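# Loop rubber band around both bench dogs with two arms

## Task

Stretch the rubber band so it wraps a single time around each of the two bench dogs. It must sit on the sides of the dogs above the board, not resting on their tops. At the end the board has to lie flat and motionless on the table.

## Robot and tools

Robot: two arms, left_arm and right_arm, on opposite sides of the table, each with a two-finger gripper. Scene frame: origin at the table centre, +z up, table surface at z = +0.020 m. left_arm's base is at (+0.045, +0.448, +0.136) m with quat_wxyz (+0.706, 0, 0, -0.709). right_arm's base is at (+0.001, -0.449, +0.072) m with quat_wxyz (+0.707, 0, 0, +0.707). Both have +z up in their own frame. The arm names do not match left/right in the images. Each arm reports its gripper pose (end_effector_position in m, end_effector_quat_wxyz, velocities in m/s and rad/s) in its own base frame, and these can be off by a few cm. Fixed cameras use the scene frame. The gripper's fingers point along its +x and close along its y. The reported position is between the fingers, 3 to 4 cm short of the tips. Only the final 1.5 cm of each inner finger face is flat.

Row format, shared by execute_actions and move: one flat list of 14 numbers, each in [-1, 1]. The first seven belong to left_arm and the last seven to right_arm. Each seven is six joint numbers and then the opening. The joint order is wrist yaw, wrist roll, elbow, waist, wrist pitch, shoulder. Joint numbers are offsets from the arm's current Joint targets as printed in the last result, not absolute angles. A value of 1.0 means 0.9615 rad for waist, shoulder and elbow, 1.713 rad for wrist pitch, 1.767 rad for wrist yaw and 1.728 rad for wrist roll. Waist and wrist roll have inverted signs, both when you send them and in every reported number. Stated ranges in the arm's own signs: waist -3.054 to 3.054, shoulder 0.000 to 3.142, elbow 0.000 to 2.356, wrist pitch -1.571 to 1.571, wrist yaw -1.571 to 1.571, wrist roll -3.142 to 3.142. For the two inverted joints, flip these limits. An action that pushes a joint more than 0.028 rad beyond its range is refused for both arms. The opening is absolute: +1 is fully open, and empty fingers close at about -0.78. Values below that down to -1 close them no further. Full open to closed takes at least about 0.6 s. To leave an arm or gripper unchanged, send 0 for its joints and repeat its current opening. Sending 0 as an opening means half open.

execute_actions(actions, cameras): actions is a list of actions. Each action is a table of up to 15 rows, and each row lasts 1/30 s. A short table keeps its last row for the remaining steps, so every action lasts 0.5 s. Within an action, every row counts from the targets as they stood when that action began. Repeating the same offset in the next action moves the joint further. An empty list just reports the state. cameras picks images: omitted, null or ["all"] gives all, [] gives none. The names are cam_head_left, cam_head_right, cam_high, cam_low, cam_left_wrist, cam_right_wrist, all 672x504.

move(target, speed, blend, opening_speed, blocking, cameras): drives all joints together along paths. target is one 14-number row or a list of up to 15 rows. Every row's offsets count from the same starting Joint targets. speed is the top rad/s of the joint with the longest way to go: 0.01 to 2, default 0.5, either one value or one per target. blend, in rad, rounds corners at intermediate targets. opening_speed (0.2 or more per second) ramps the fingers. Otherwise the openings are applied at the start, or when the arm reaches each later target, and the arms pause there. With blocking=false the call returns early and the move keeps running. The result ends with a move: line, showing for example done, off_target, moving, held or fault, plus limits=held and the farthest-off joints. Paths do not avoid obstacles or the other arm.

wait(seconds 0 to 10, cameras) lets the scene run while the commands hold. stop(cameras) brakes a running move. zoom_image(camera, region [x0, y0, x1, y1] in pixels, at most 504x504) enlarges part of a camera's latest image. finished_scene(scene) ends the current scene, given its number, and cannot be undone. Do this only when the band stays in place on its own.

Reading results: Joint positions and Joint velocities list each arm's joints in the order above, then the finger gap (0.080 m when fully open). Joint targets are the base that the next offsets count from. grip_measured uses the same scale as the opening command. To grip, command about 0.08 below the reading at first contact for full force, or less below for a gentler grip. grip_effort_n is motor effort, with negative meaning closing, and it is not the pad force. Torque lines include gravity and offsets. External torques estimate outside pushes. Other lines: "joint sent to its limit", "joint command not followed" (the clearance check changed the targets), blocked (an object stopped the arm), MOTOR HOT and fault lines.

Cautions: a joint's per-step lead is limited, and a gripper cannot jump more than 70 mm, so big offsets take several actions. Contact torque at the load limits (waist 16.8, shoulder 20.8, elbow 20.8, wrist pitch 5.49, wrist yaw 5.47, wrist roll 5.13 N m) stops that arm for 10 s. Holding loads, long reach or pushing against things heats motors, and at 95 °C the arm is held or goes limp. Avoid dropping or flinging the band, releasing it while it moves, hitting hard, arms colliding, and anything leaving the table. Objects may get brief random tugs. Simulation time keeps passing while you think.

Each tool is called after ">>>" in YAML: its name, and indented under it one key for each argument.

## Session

>>> execute_actions:
  actions: []

Scene clock: 0.00 s.
left_arm: end_effector_position=(+0.1404, +0.2125, +0.2668) grip_measured=+1.000 grip_effort_n=n/a end_effector_quat_wxyz=(+0.396, -0.504, +0.131, +0.757) | right_arm: end_effector_position=(+0.4419, +0.1496, +0.2629) grip_measured=+0.983 grip_effort_n=n/a end_effector_quat_wxyz=(+0.896, +0.361, +0.233, +0.111)
Joint names: [wrist yaw, wrist roll, elbow, waist, wrist pitch, shoulder]
Joint positions: left_arm=[-0.492 1.599 1.568 -0.704 -1.549 1.401 0.08] | right_arm=[-0.099 -0.8 1.176 -0.295 0.016 1.538 0.079]
Joint velocities: within noise
Joint torques (N m): no reading
External joint torques (N m): no reading
Heat: left arm: hottest shoulder 34 °C (+0.0 °C/min); right arm: hottest shoulder 33 °C (+0.0 °C/min).
Joint targets: left_arm=[-0.493 1.599 1.568 -0.704 -1.549 1.400] | right_arm=[-0.099 -0.800 1.178 -0.295 0.017 1.537]
Tool commands: left_gripper/opening=+1.0 right_gripper/opening=+0.983257

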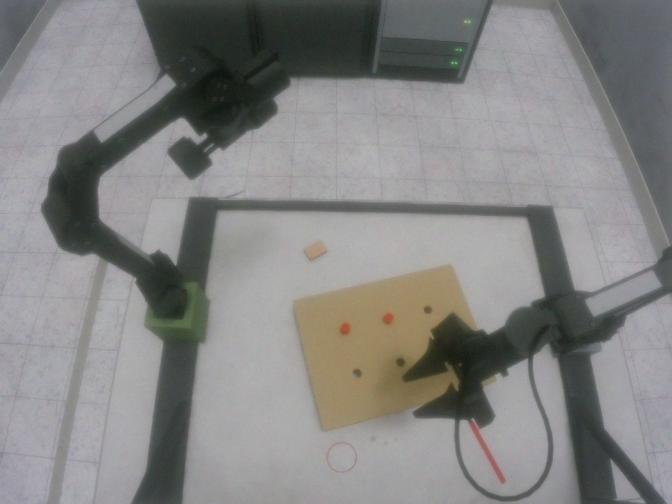

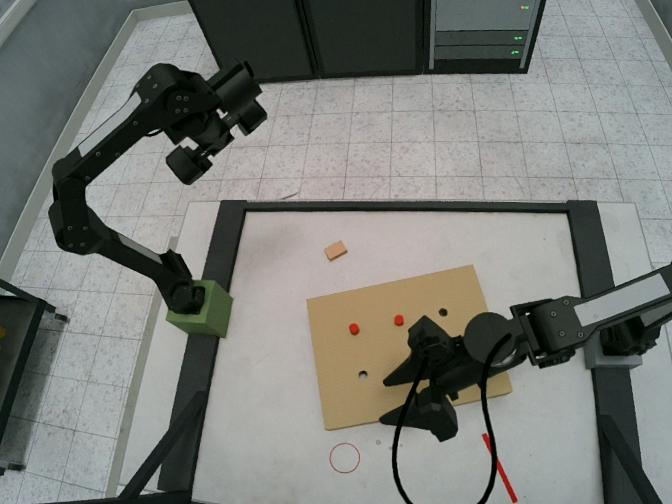

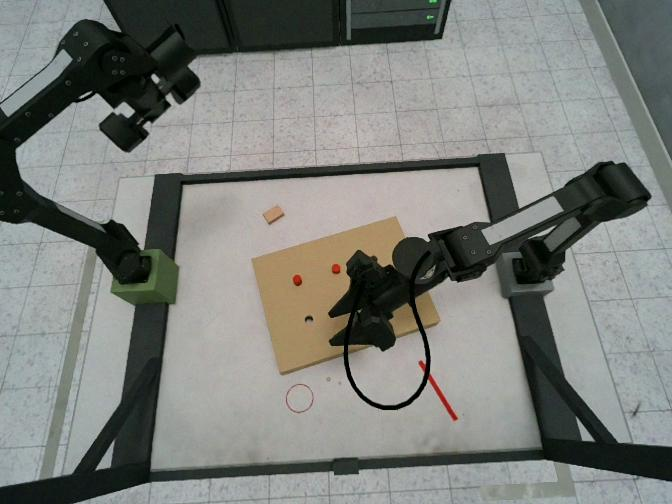

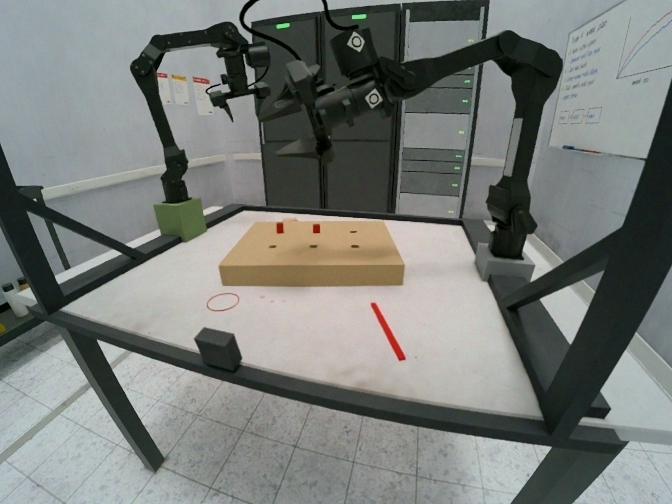

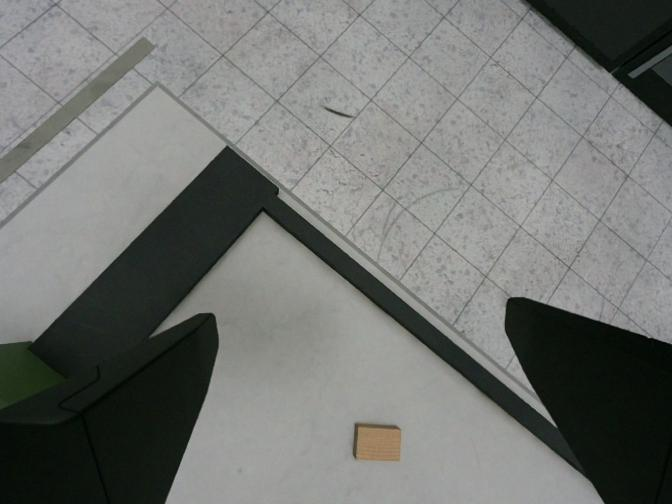

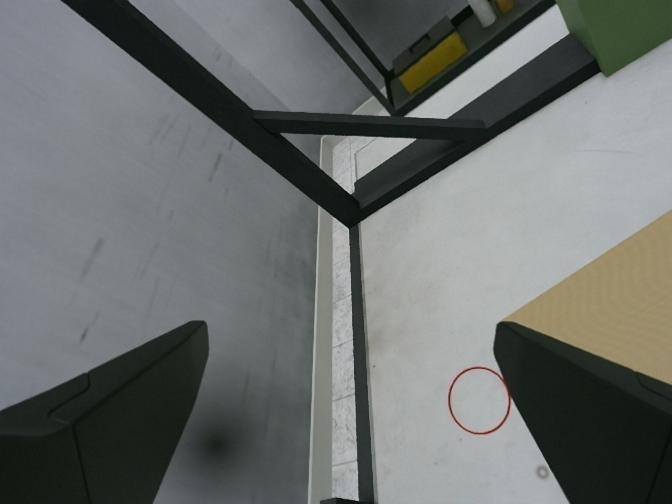

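>>> move:
  target: [0.279,-1,0,0.9,0.1,0,1,-0.293,0.851,0.633,1,-0.676,0.273,0.98]
  speed: 0.8
  cameras: ["cam_right_wrist","cam_high"]

Scene clock: 43.93 s.
left_arm: end_effector_position=(+0.2797, -0.0439, +0.2591) grip_measured=+1.000 grip_effort_n=-1.2 end_effector_quat_wxyz=(+0.814, +0.098, +0.563, -0.098) | right_arm: end_effector_position=(+0.3673, -0.1790, +0.2427) grip_measured=+0.983 grip_effort_n=-15.6 end_effector_quat_wxyz=(+0.898, +0.033, +0.422, +0.121)
Joint names: [wrist yaw, wrist roll, elbow, waist, wrist pitch, shoulder]
Joint positions: left_arm=[-0.005 -0.126 1.568 0.159 -1.381 1.401 0.08] | right_arm=[-0.61 0.667 1.771 0.666 -1.14 1.786 0.079]
Joint velocities: within noise
Joint torques (N m): left_arm=[0.21 -0.14 6.76 0.3 0.95 -5.22] | right_arm=[-0.69 0.1 8.32 0.04 0.77 -7.75]
External joint torques (N m): left_arm=[0.21 -0.14 0.98 0.3 0.05 -0.74] | right_arm=[-0.33 0.1 2.21 0.03 -0.15 -0.01]
Heat: left arm: hottest shoulder 36 °C (+2.7 °C/min); right arm: hottest elbow 38 °C (+9.6 °C/min).
Joint targets: left_arm=[0.000 -0.129 1.568 0.162 -1.378 1.400] | right_arm=[-0.616 0.670 1.786 0.667 -1.141 1.799]
move: done
Images, in order (width x height): cam_high 672x504, cam_right_wrist 672x504.

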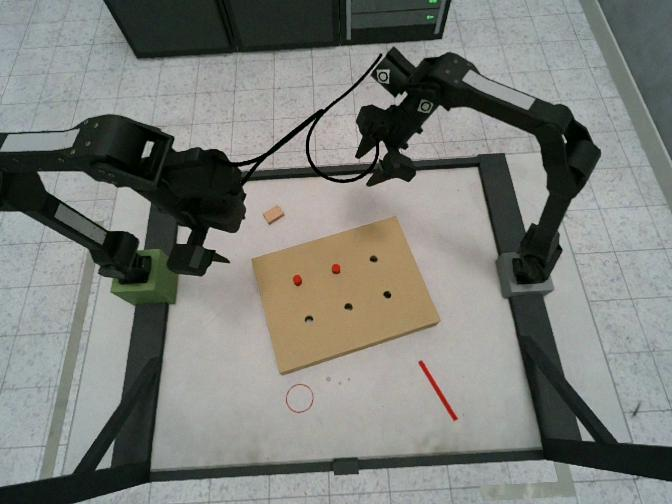

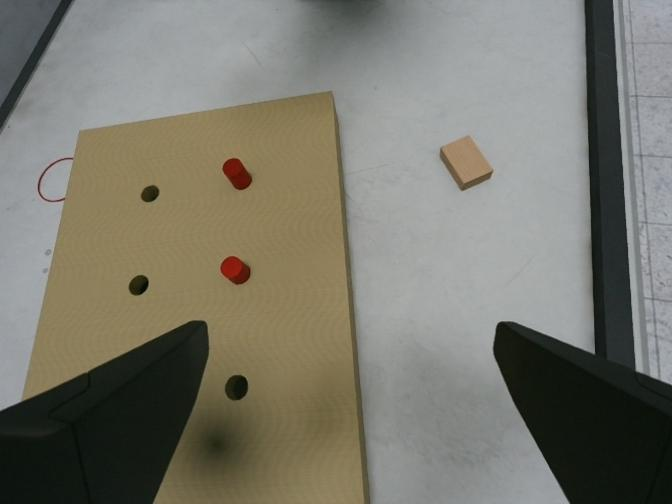

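>>> move:
  target:
    - [0,-0.236,0.374,0.598,0.146,0.3,-0.2,0,0,0,0,0,0,0.98]
    - [0,-0.236,0.374,0.598,0.146,1.0,-0.2,0,0,0,0,0,0,0.98]
  speed: 0.7
  blend: 0.1
  cameras: ["cam_left_wrist","cam_high"]

Scene clock: 56.57 s.
left_arm: end_effector_position=(+0.3384, -0.3052, +0.0238) grip_measured=-0.196 grip_effort_n=-20.2 end_effector_quat_wxyz=(+0.572, +0.420, +0.567, -0.418) | right_arm: end_effector_position=(+0.3674, -0.1790, +0.2429) grip_measured=+0.983 grip_effort_n=-15.1 end_effector_quat_wxyz=(+0.898, +0.033, +0.422, +0.122)
Joint names: [wrist yaw, wrist roll, elbow, waist, wrist pitch, shoulder]
Joint positions: left_arm=[-0.003 -0.534 1.922 0.735 -1.129 2.355 0.026] | right_arm=[-0.61 0.667 1.772 0.666 -1.14 1.786 0.079]
Joint velocities: within noise
Joint torques (N m): left_arm=[0.16 -0.12 7.14 0.11 0.26 -11.56] | right_arm=[-0.69 0.1 8.34 0.09 0.76 -7.83]
External joint torques (N m): left_arm=[0.14 -0.12 1.49 0.09 -0.07 -0.46] | right_arm=[-0.32 0.1 2.23 0.13 -0.17 -0.11]
Heat: left arm: hottest shoulder 37 °C (+3.2 °C/min); right arm: hottest elbow 39 °C (+8.5 °C/min).
Joint targets: left_arm=[0.000 -0.537 1.928 0.737 -1.128 2.362] | right_arm=[-0.616 0.670 1.786 0.667 -1.141 1.799]
move: done
Images, in order (width x height): cam_high 672x504, cam_left_wrist 672x504.

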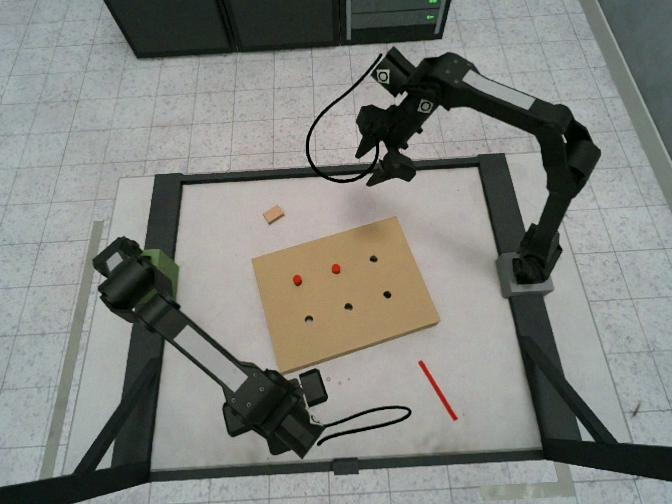

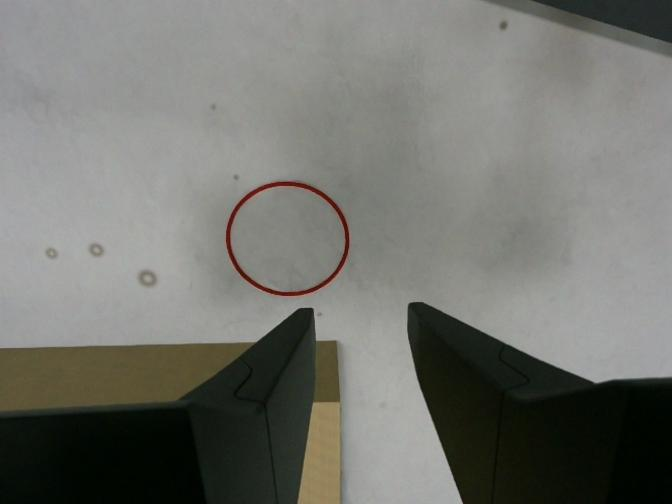

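>>> move:
  target: [0,-0.006,-0.097,-0.011,0.111,0.111,-0.2,0,0,0,0,0,0,0.98]
  speed: 0.25
  cameras: ["cam_left_wrist"]

Scene clock: 83.57 s.
left_arm: end_effector_position=(+0.3456, -0.3079, -0.0398) grip_measured=-0.196 grip_effort_n=-20.7 end_effector_quat_wxyz=(+0.574, +0.421, +0.563, -0.420) | right_arm: end_effector_position=(+0.3674, -0.1790, +0.2429) grip_measured=+0.983 grip_effort_n=-15.6 end_effector_quat_wxyz=(+0.898, +0.033, +0.422, +0.122)
Joint names: [wrist yaw, wrist roll, elbow, waist, wrist pitch, shoulder]
Joint positions: left_arm=[-0.003 -0.545 1.842 0.729 -0.94 2.456 0.026] | right_arm=[-0.61 0.667 1.772 0.666 -1.14 1.786 0.079]
Joint velocities: within noise
Joint torques (N m): left_arm=[0.17 -0.11 5.26 -0.25 0.34 -11.11] | right_arm=[-0.68 0.1 8.27 0.15 0.75 -7.8]
External joint torques (N m): left_arm=[0.15 -0.11 -0.18 -0.25 -0.03 0.28] | right_arm=[-0.3 0.1 2.05 0.23 -0.19 0.06]
Heat: left arm: hottest shoulder 47 °C (+12.1 °C/min); right arm: hottest elbow 41 °C (+5.0 °C/min).
Joint targets: left_arm=[0.000 -0.547 1.835 0.726 -0.937 2.469] | right_arm=[-0.616 0.670 1.786 0.667 -1.141 1.799]
move: done
Images, in order (width x height): cam_left_wrist 672x504.

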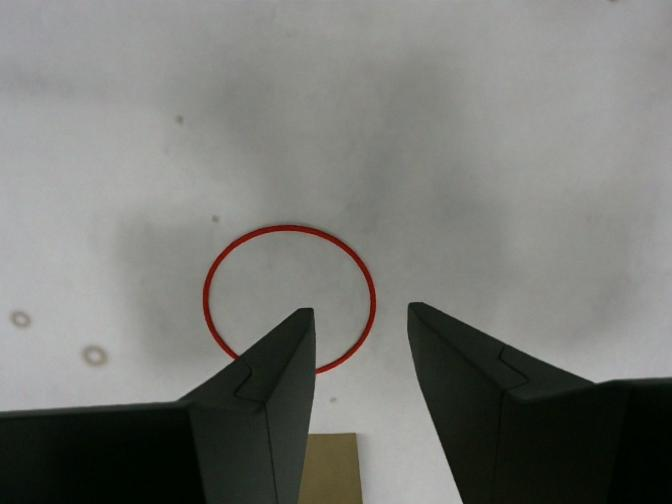

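>>> move:
  target: [0,0,-0.0825,0.002,0.066,0.035,-0.2,0,0,0,0,0,0,0.98]
  speed: 0.12
  cameras: ["cam_left_wrist"]

>>> zoom_image:
  camera: "cam_left_wrist"
  region: [180, 220, 480, 440]

Scene clock: 98.27 s.
left_arm: end_effector_position=(+0.3412, -0.3040, -0.0716) grip_measured=-0.196 grip_effort_n=-20.2 end_effector_quat_wxyz=(+0.575, +0.421, +0.562, -0.420) | right_arm: end_effector_position=(+0.3674, -0.1790, +0.2429) grip_measured=+0.983 grip_effort_n=-15.6 end_effector_quat_wxyz=(+0.898, +0.033, +0.422, +0.122)
Joint names: [wrist yaw, wrist roll, elbow, waist, wrist pitch, shoulder]
Joint positions: left_arm=[-0.003 -0.545 1.764 0.729 -0.827 2.488 0.026] | right_arm=[-0.61 0.667 1.772 0.666 -1.14 1.786 0.079]
Joint velocities: within noise
Joint torques (N m): left_arm=[0.17 -0.1 4.8 -0.13 0.36 -10.78] | right_arm=[-0.68 0.09 8.26 0.09 0.75 -7.81]
External joint torques (N m): left_arm=[0.15 -0.1 -0.23 -0.12 0.03 0.33] | right_arm=[-0.32 0.09 2.11 0.04 -0.18 -0.04]
Heat: left arm: hottest shoulder 48 °C (+12.1 °C/min); right arm: hottest elbow 42 °C (+5.1 °C/min).
Joint targets: left_arm=[0.000 -0.547 1.755 0.728 -0.824 2.502] | right_arm=[-0.616 0.670 1.786 0.667 -1.141 1.799]
move: done
Images, in order (width x height): cam_left_wrist 672x504.

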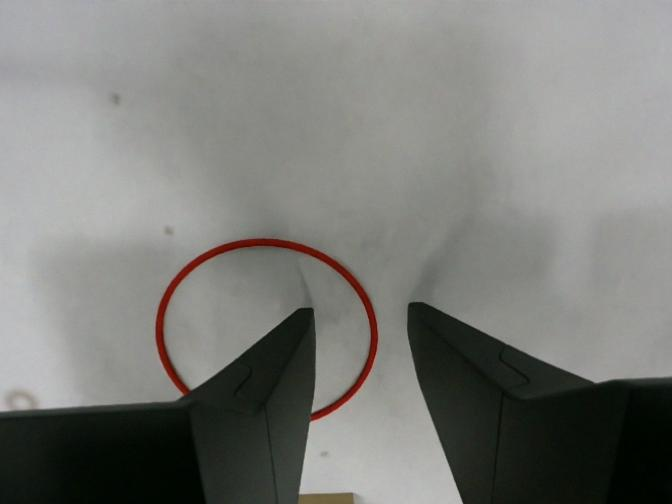

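Scaled by 1.680 from the camera's 672x504 image, which has a finer 960x720 frame.

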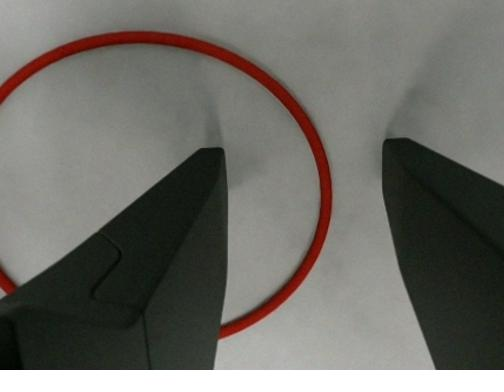

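>>> move:
  target: [0,0,-0.0094,0.004,0.008,0.005,-0.2,0,0,0,0,0,0,0.98]
  speed: 0.03
  cameras: ["cam_left_wrist"]

>>> move:
  target: [0,0,0,0,0,0,-0.92,0,0,0,0,0,0,0.98]
  opening_speed: 0.5
  cameras: ["cam_left_wrist"]

Scene clock: 110.30 s.
left_arm: end_effector_position=(+0.3411, -0.3039, -0.0733) grip_measured=-0.196 grip_effort_n=-19.8 end_effector_quat_wxyz=(+0.576, +0.421, +0.561, -0.420) | right_arm: end_effector_position=(+0.3674, -0.1790, +0.2429) grip_measured=+0.983 grip_effort_n=-15.1 end_effector_quat_wxyz=(+0.898, +0.033, +0.422, +0.122)
Joint names: [wrist yaw, wrist roll, elbow, waist, wrist pitch, shoulder]
Joint positions: left_arm=[-0.003 -0.545 1.757 0.729 -0.817 2.489 0.026] | right_arm=[-0.61 0.667 1.772 0.666 -1.14 1.786 0.079]
Joint velocities: within noise
Joint torques (N m): left_arm=[0.16 -0.1 4.52 0.29 0.6 -10.27] | right_arm=[-0.69 0.1 8.29 0.04 0.75 -7.76]
External joint torques (N m): left_arm=[0.14 -0.1 -0.64 0.33 0.23 0.99] | right_arm=[-0.32 0.1 2.16 0.09 -0.19 -0.02]
Heat: left arm: hottest shoulder 49 °C (+13.2 °C/min); right arm: hottest elbow 42 °C (+3.0 °C/min).
Joint targets: left_arm=[0.000 -0.547 1.746 0.732 -0.811 2.507] | right_arm=[-0.616 0.670 1.786 0.667 -1.141 1.799]
move: done
Images, in order (width x height): cam_left_wrist 672x504.

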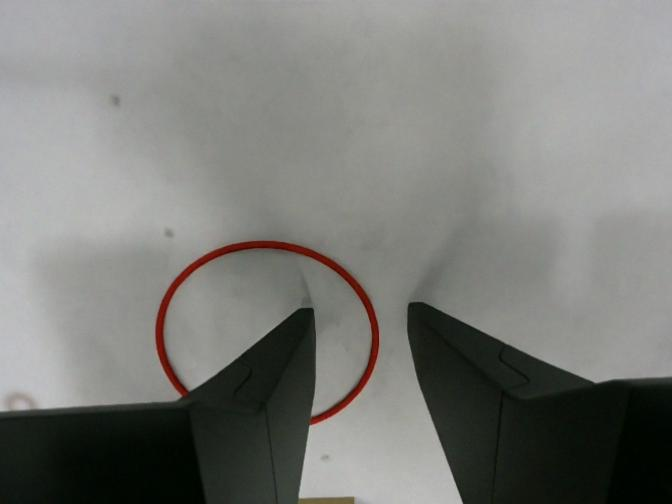

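Scene clock: 111.97 s.
left_arm: end_effector_position=(+0.3421, -0.3045, -0.0733) grip_measured=-0.769 grip_effort_n=-83.5 end_effector_quat_wxyz=(+0.578, +0.421, +0.559, -0.420) | right_arm: end_effector_position=(+0.3674, -0.1790, +0.2429) grip_measured=+0.983 grip_effort_n=-15.1 end_effector_quat_wxyz=(+0.898, +0.033, +0.422, +0.122)
Joint names: [wrist yaw, wrist roll, elbow, waist, wrist pitch, shoulder]
Joint positions: left_arm=[-0.003 -0.545 1.757 0.728 -0.812 2.489 0] | right_arm=[-0.61 0.667 1.772 0.666 -1.14 1.786 0.079]
Joint velocities: within noise
Joint torques (N m): left_arm=[0.16 -0.09 4.54 0.23 0.24 -10.25] | right_arm=[-0.7 0.12 8.3 0.1 0.75 -7.88]
External joint torques (N m): left_arm=[0.14 -0.09 -0.58 0.24 -0.12 0.97] | right_arm=[-0.32 0.12 2.16 0.11 -0.19 -0.14]
Heat: left arm: hottest shoulder 49 °C (+13.0 °C/min); right arm: hottest elbow 42 °C (+3.0 °C/min).
Joint targets: left_arm=[0.000 -0.547 1.746 0.732 -0.811 2.507] | right_arm=[-0.616 0.670 1.786 0.667 -1.141 1.799]
move: done
Images, in order (width x height): cam_left_wrist 672x504.

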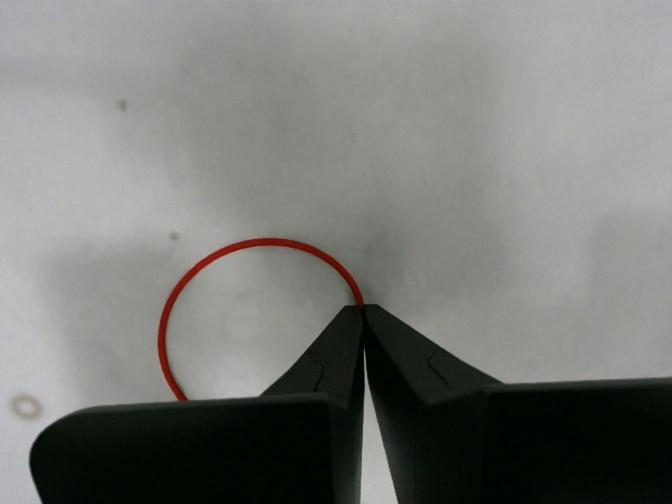

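>>> move:
  target:
    - [0,0.003,0.295,0.006,-0.319,-0.274,-0.92,0,0,0,0,0,0,0.98]
    - [0,-0.46,0.295,-0.832,-0.319,-0.274,-0.92,0,0,0,0,0,0,0.98]
  speed: [0.3,0.6]
  blend: 0.05
  cameras: ["cam_left_wrist","cam_right_wrist","cam_low"]

Scene clock: 127.47 s.
left_arm: end_effector_position=(+0.4339, +0.0288, +0.0914) grip_measured=-0.769 grip_effort_n=-83.5 end_effector_quat_wxyz=(+0.563, +0.417, +0.574, -0.425) | right_arm: end_effector_position=(+0.3667, -0.1805, +0.2430) grip_measured=+0.983 grip_effort_n=-15.6 end_effector_quat_wxyz=(+0.898, +0.034, +0.422, +0.120)
Joint names: [wrist yaw, wrist roll, elbow, waist, wrist pitch, shoulder]
Joint positions: left_arm=[-0.002 -1.34 2.021 -0.065 -1.356 2.255 0] | right_arm=[-0.61 0.667 1.772 0.67 -1.14 1.786 0.079]
Joint velocities: within noise
Joint torques (N m): left_arm=[0.15 -0.09 7.46 -0.38 -0.02 -13.16] | right_arm=[-0.7 0.1 8.26 -0.28 0.75 -7.78]
External joint torques (N m): left_arm=[0.1 -0.09 1.82 -0.34 -0.29 -2.7] | right_arm=[-0.34 0.09 2.1 -0.29 -0.18 0.01]
Heat: left arm: hottest shoulder 51 °C (+9.1 °C/min); right arm: hottest elbow 42 °C (+2.0 °C/min). Fold the left arm in close to its base, or ease its load, before you think long.
Joint targets: left_arm=[0.000 -1.342 2.030 -0.068 -1.357 2.244] | right_arm=[-0.617 0.670 1.786 0.667 -1.141 1.799]
MOTOR HOT: the shoulder of the left arm reports 51 °C; the controller stops that arm at 95 °C. To cool a motor, set the load down, stop pushing, or move to a pose that needs little force.
move: done
Images, in order (width x height): cam_low 672x504, cam_left_wrist 672x504, cam_right_wrist 672x504.

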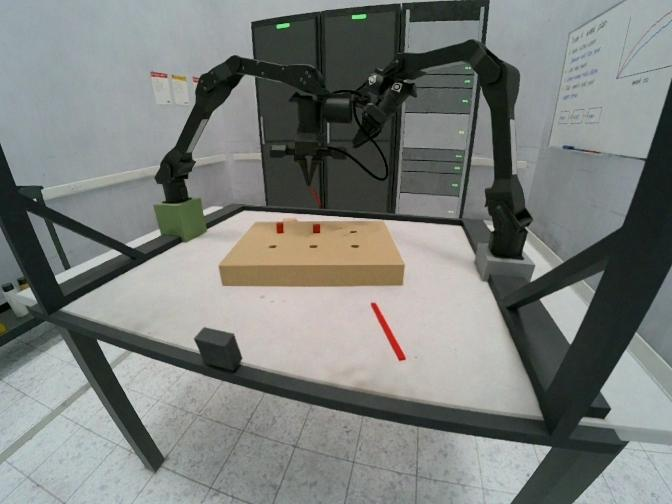

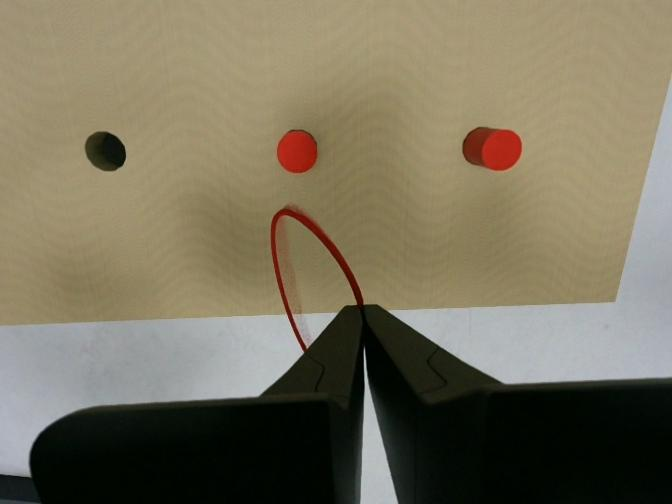

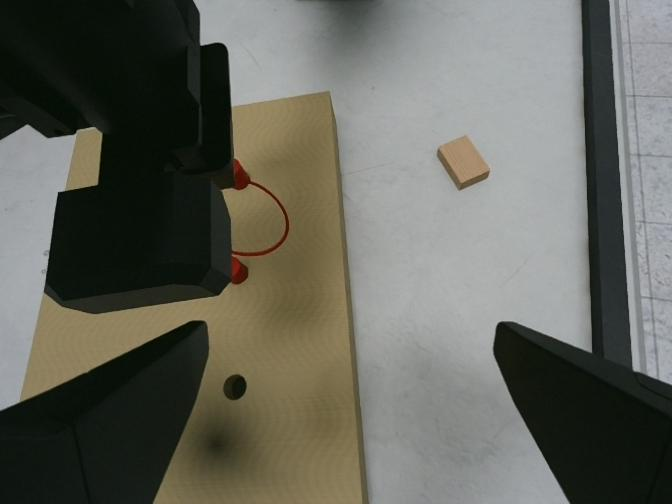

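>>> move:
  target: [0,0.021,0.218,0.037,-0.011,0.198,-0.92,0,0,0,0,0,0,0.98]
  speed: 0.25
  cameras: ["cam_left_wrist","cam_right_wrist","cam_low"]

>>> zoom_image:
  camera: "cam_low"
  region: [250, 150, 370, 260]

Scene clock: 154.17 s.
left_arm: end_effector_position=(+0.4710, +0.0134, +0.0718) grip_measured=-0.769 grip_effort_n=-83.5 end_effector_quat_wxyz=(+0.568, +0.424, +0.566, -0.421) | right_arm: end_effector_position=(+0.3665, -0.1812, +0.2434) grip_measured=+0.983 grip_effort_n=-15.6 end_effector_quat_wxyz=(+0.899, +0.034, +0.421, +0.120)
Joint names: [wrist yaw, wrist roll, elbow, waist, wrist pitch, shoulder]
Joint positions: left_arm=[-0.002 -1.309 2.228 -0.028 -1.374 2.42 0] | right_arm=[-0.612 0.669 1.773 0.672 -1.141 1.787 0.079]
Joint velocities: within noise
Joint torques (N m): left_arm=[0.14 0.09 7.77 -0.43 -0.01 -11.05] | right_arm=[-0.6 0.09 8.11 -0.49 0.79 -7.85]
External joint torques (N m): left_arm=[0.1 0.09 2.05 -0.33 -0.32 0.46] | right_arm=[-0.23 0.09 1.92 -0.5 -0.15 0]
Heat: left arm: hottest shoulder 53 °C (+5.1 °C/min); right arm: hottest elbow 42 °C (+1.0 °C/min). Fold the left arm in close to its base, or ease its load, before you think long.
Joint targets: left_arm=[0.000 -1.306 2.240 -0.032 -1.376 2.434] | right_arm=[-0.616 0.671 1.786 0.667 -1.141 1.799]
MOTOR HOT: still on. The shoulder of the left arm reports 53 °C.
move: done
Images, in order (width x height): cam_low 672x504, cam_left_wrist 672x504, cam_right_wrist 672x504.

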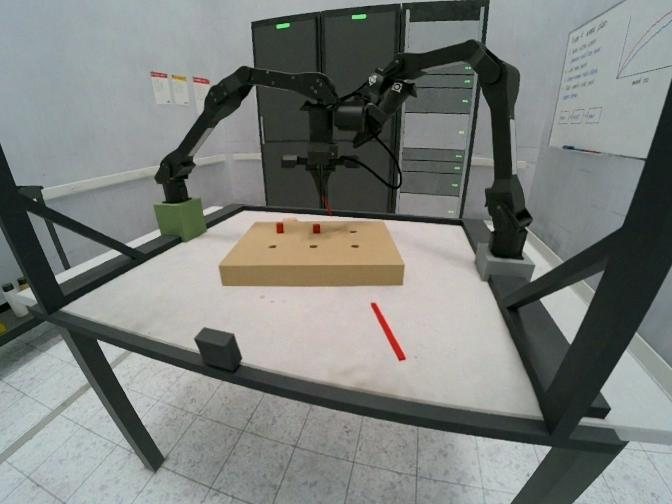

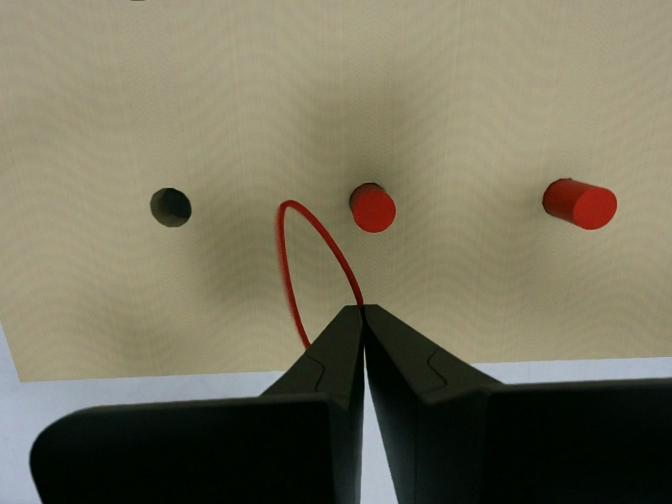

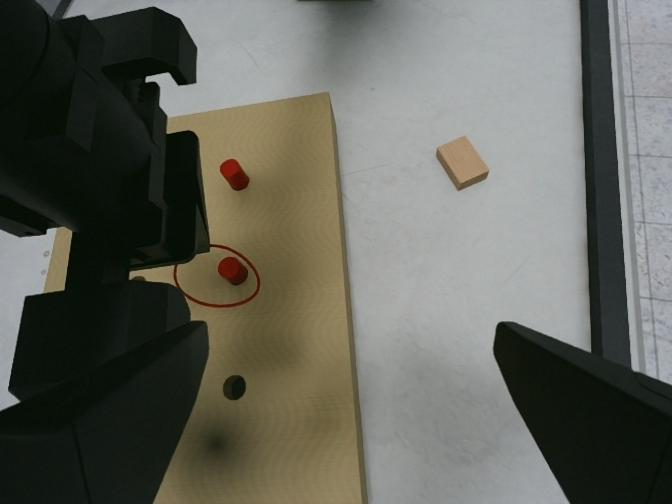

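Scaled by 4.200 from the camera's 672x504 image, which has a finer 960x720 frame.

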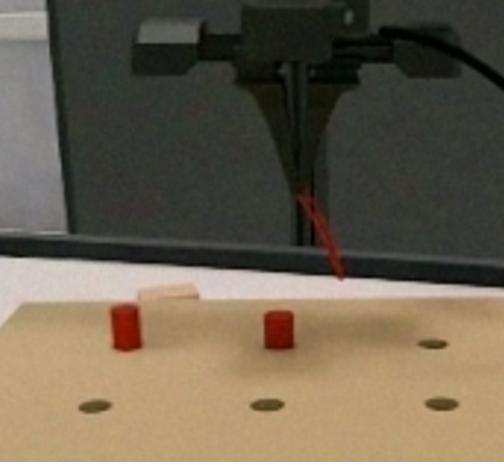

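>>> move:
  target: [0,0,-0.098,-0.0125,0.055,0.001,-0.92,0,0,0,0,0,0,0.98]
  speed: 0.15
  cameras: ["cam_left_wrist","cam_right_wrist","cam_low"]

>>> zoom_image:
  camera: "cam_low"
  region: [250, 150, 370, 260]

>>> zoom_image:
  camera: "cam_right_wrist"
  region: [120, 140, 320, 340]

Scene clock: 175.20 s.
left_arm: end_effector_position=(+0.4747, +0.0189, +0.0533) grip_measured=-0.769 grip_effort_n=-83.5 end_effector_quat_wxyz=(+0.575, +0.424, +0.564, -0.414) | right_arm: end_effector_position=(+0.3667, -0.1812, +0.2430) grip_measured=+0.983 grip_effort_n=-15.1 end_effector_quat_wxyz=(+0.898, +0.034, +0.421, +0.120)
Joint names: [wrist yaw, wrist roll, elbow, waist, wrist pitch, shoulder]
Joint positions: left_arm=[-0.002 -1.308 2.155 -0.039 -1.285 2.421 0] | right_arm=[-0.612 0.669 1.773 0.672 -1.141 1.788 0.079]
Joint velocities: within noise
Joint torques (N m): left_arm=[0.16 0.08 5.36 -0.59 0.31 -11.06] | right_arm=[-0.59 0.1 8.17 -0.45 0.78 -7.97]
External joint torques (N m): left_arm=[0.11 0.08 -0.37 -0.66 -0.02 0.45] | right_arm=[-0.22 0.09 1.97 -0.4 -0.16 -0.09]
Heat: left arm: hottest shoulder 51 °C (+1.0 °C/min); right arm: hottest shoulder 41 °C (+1.0 °C/min). Fold the left arm in close to its base, or ease its load, before you think long.
Joint targets: left_arm=[0.000 -1.306 2.145 -0.045 -1.282 2.435] | right_arm=[-0.616 0.671 1.786 0.667 -1.141 1.799]
MOTOR HOT: still on. The shoulder of the left arm reports 51 °C.
move: done
Images, in order (width x height): cam_low 672x504, cam_left_wrist 672x504, cam_right_wrist 672x504.

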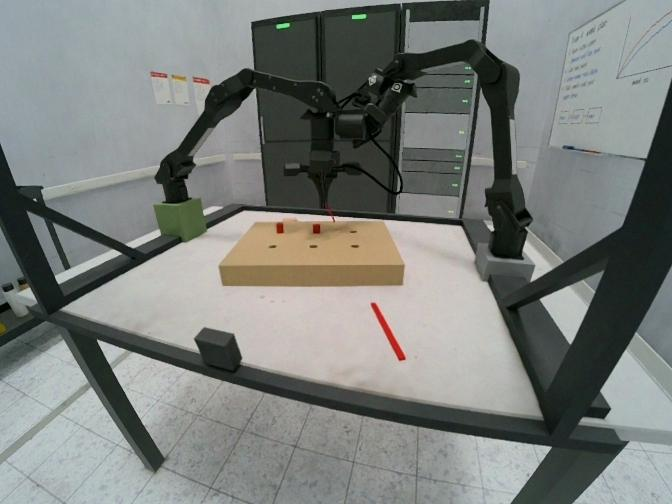

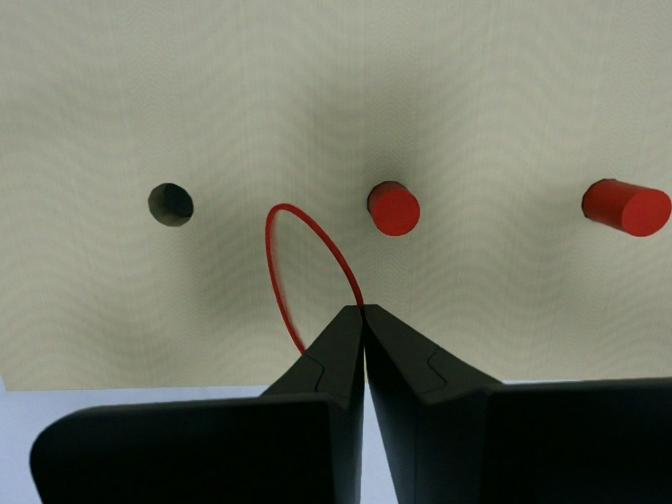

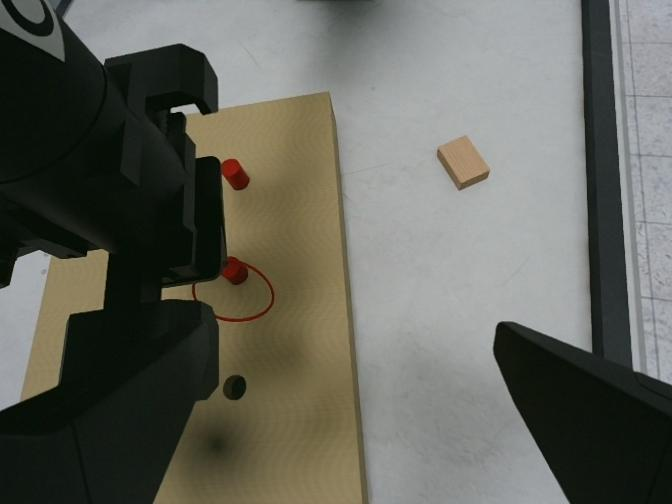

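Scaled by 4.200 from the camera's 672x504 image, which has a finer 960x720 frame.

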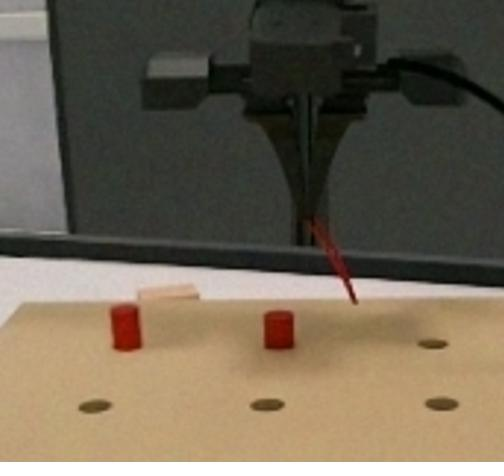

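Scaled by 2.520 from the camera's 672x504 image, which has a finer 960x720 frame.

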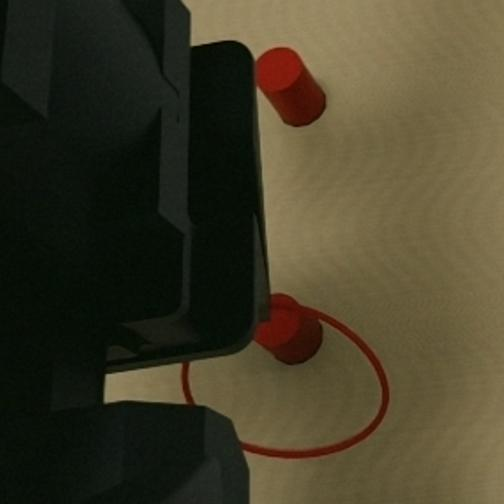

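>>> move:
  target: [0,0,-0.065,0,0.043,0.009,-0.92,0,0,0,0,0,0,0.98]
  speed: 0.1
  cameras: ["cam_left_wrist","cam_right_wrist","cam_low"]

>>> zoom_image:
  camera: "cam_low"
  region: [250, 150, 370, 260]

>>> zoom_image:
  camera: "cam_right_wrist"
  region: [120, 140, 320, 340]

Scene clock: 188.47 s.
left_arm: end_effector_position=(+0.4757, +0.0191, +0.0342) grip_measured=-0.769 grip_effort_n=-83.5 end_effector_quat_wxyz=(+0.576, +0.425, +0.563, -0.413) | right_arm: end_effector_position=(+0.3667, -0.1812, +0.2430) grip_measured=+0.983 grip_effort_n=-15.1 end_effector_quat_wxyz=(+0.898, +0.034, +0.421, +0.120)
Joint names: [wrist yaw, wrist roll, elbow, waist, wrist pitch, shoulder]
Joint positions: left_arm=[-0.002 -1.308 2.093 -0.039 -1.211 2.428 0] | right_arm=[-0.612 0.669 1.773 0.672 -1.141 1.788 0.079]
Joint velocities: within noise
Joint torques (N m): left_arm=[0.15 0.08 5.35 -0.52 0.34 -10.94] | right_arm=[-0.62 0.08 8.08 -0.45 0.79 -8.09]
External joint torques (N m): left_arm=[0.1 0.08 -0.34 -0.59 0.01 0.56] | right_arm=[-0.25 0.08 1.94 -0.48 -0.15 -0.34]
Heat: left arm: hottest shoulder 52 °C (+1.0 °C/min); right arm: hottest shoulder 41 °C (+1.0 °C/min). Fold the left arm in close to its base, or ease its load, before you think long.
Joint targets: left_arm=[0.000 -1.306 2.083 -0.045 -1.208 2.444] | right_arm=[-0.616 0.671 1.786 0.667 -1.141 1.799]
MOTOR HOT: still on. The shoulder of the left arm reports 52 °C.
move: done
Images, in order (width x height): cam_low 672x504, cam_left_wrist 672x504, cam_right_wrist 672x504.

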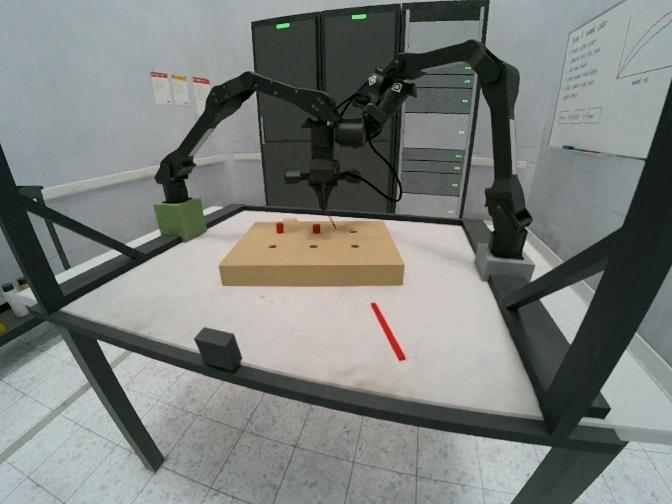

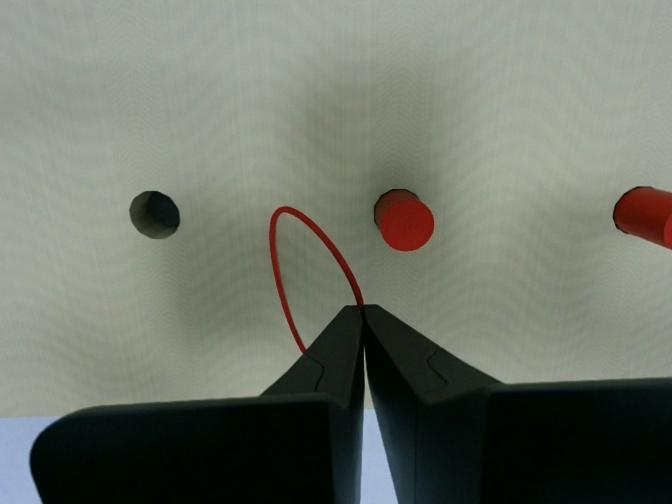

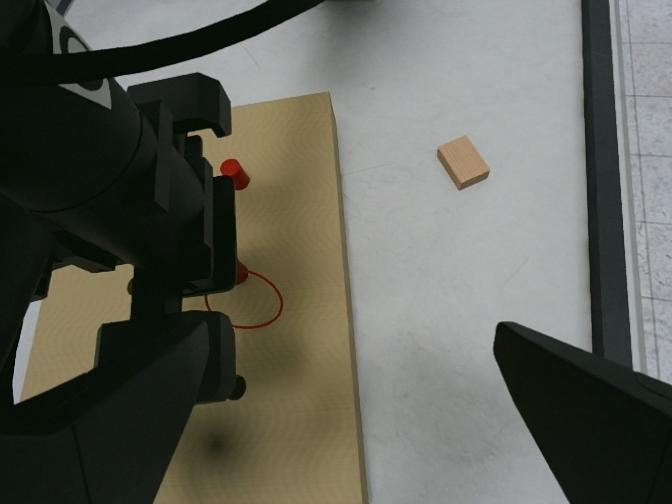

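Scaled by 4.200 from the camera's 672x504 image, which has a finer 960x720 frame.

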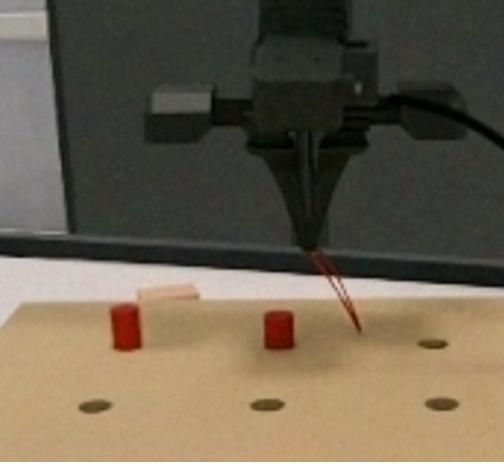

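Scaled by 2.520 from the camera's 672x504 image, which has a finer 960x720 frame.

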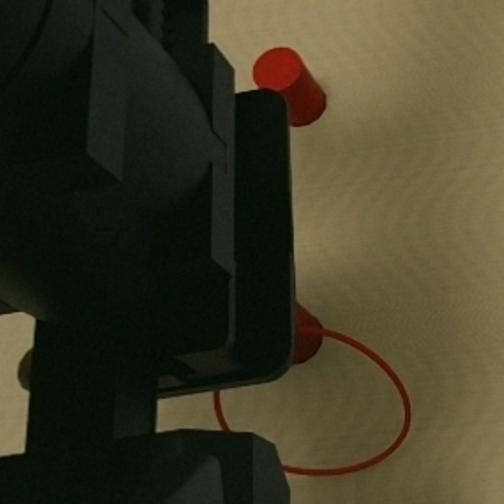

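>>> move:
  target: [0,0.020,-0.503,0.049,0.117,-0.292,-0.92,0,0,0,0,0,0,0.98]
  speed: 0.25
  cameras: ["cam_left_wrist","cam_right_wrist","cam_low"]

>>> zoom_image:
  camera: "cam_low"
  region: [250, 150, 370, 260]

>>> zoom_image:
  camera: "cam_right_wrist"
  region: [120, 140, 320, 340]

Scene clock: 213.87 s.
left_arm: end_effector_position=(+0.4073, +0.0004, +0.0207) grip_measured=-0.769 grip_effort_n=-83.5 end_effector_quat_wxyz=(+0.565, +0.419, +0.571, -0.422) | right_arm: end_effector_position=(+0.3671, -0.1804, +0.2430) grip_measured=+0.983 grip_effort_n=-14.7 end_effector_quat_wxyz=(+0.898, +0.034, +0.421, +0.121)
Joint names: [wrist yaw, wrist roll, elbow, waist, wrist pitch, shoulder]
Joint positions: left_arm=[-0.002 -1.274 1.608 0 -1.011 2.178 0] | right_arm=[-0.612 0.669 1.773 0.67 -1.141 1.788 0.079]
Joint velocities: within noise
Joint torques (N m): left_arm=[0.15 0.09 5.05 0.19 0.28 -12.73] | right_arm=[-0.6 0.08 8.09 -0.28 0.79 -8.07]
External joint torques (N m): left_arm=[0.11 0.09 -0.41 0.2 -0.01 -2.88] | right_arm=[-0.23 0.08 1.96 -0.28 -0.15 -0.31]
Heat: left arm: hottest shoulder 53 °C (+0.0 °C/min); right arm: hottest shoulder 41 °C (+0.0 °C/min). Fold the left arm in close to its base, or ease its load, before you think long.
Joint targets: left_arm=[0.000 -1.272 1.599 0.003 -1.008 2.163] | right_arm=[-0.616 0.671 1.786 0.667 -1.141 1.799]
MOTOR HOT: still on. The shoulder of the left arm reports 53 °C.
move: done
Images, in order (width x height): cam_low 672x504, cam_left_wrist 672x504, cam_right_wrist 672x504.

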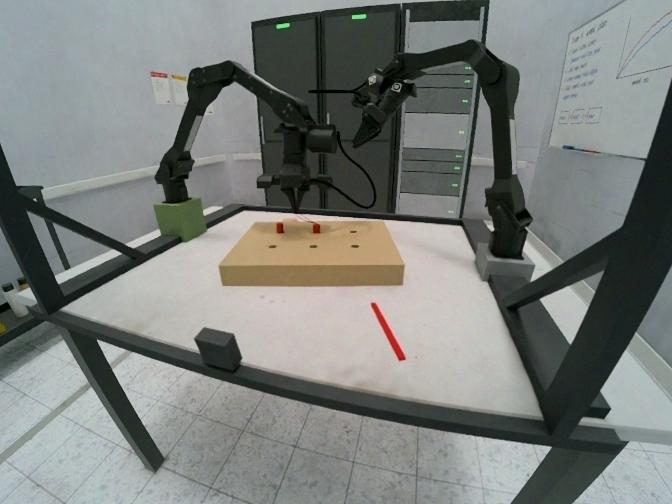

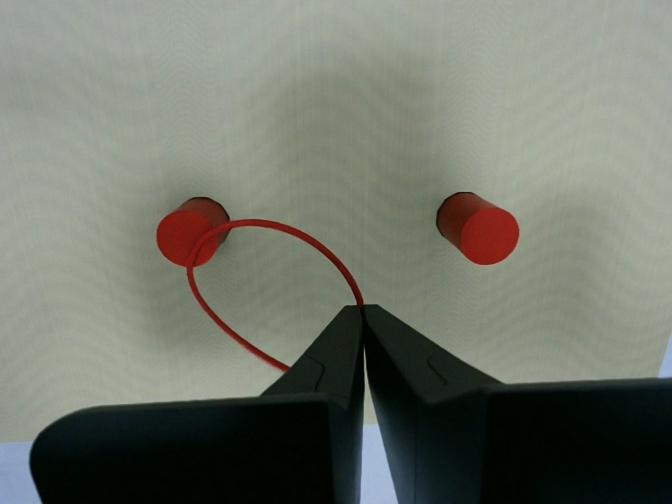

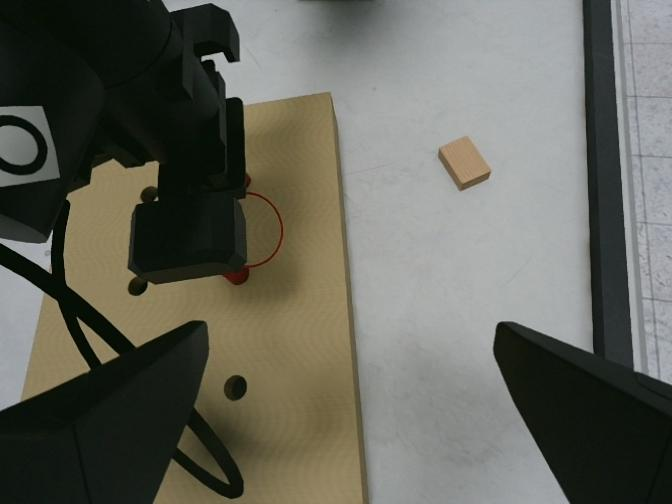

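Scaled by 4.200 from the camera's 672x504 image, which has a finer 960x720 frame.

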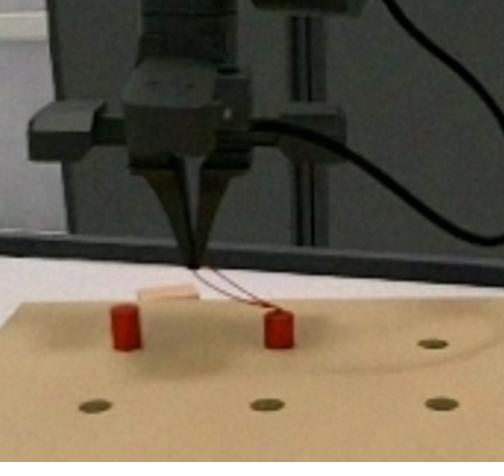

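Scaled by 2.520 from the camera's 672x504 image, which has a finer 960x720 frame.

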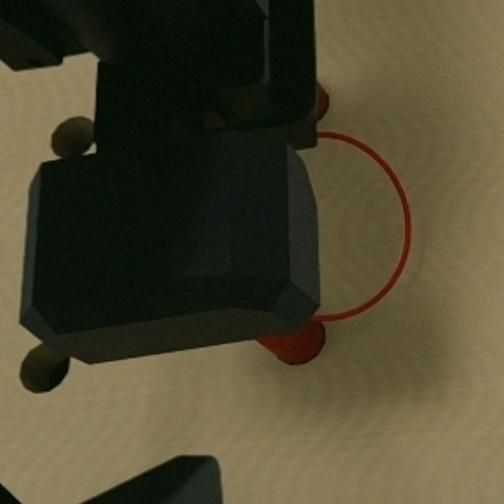

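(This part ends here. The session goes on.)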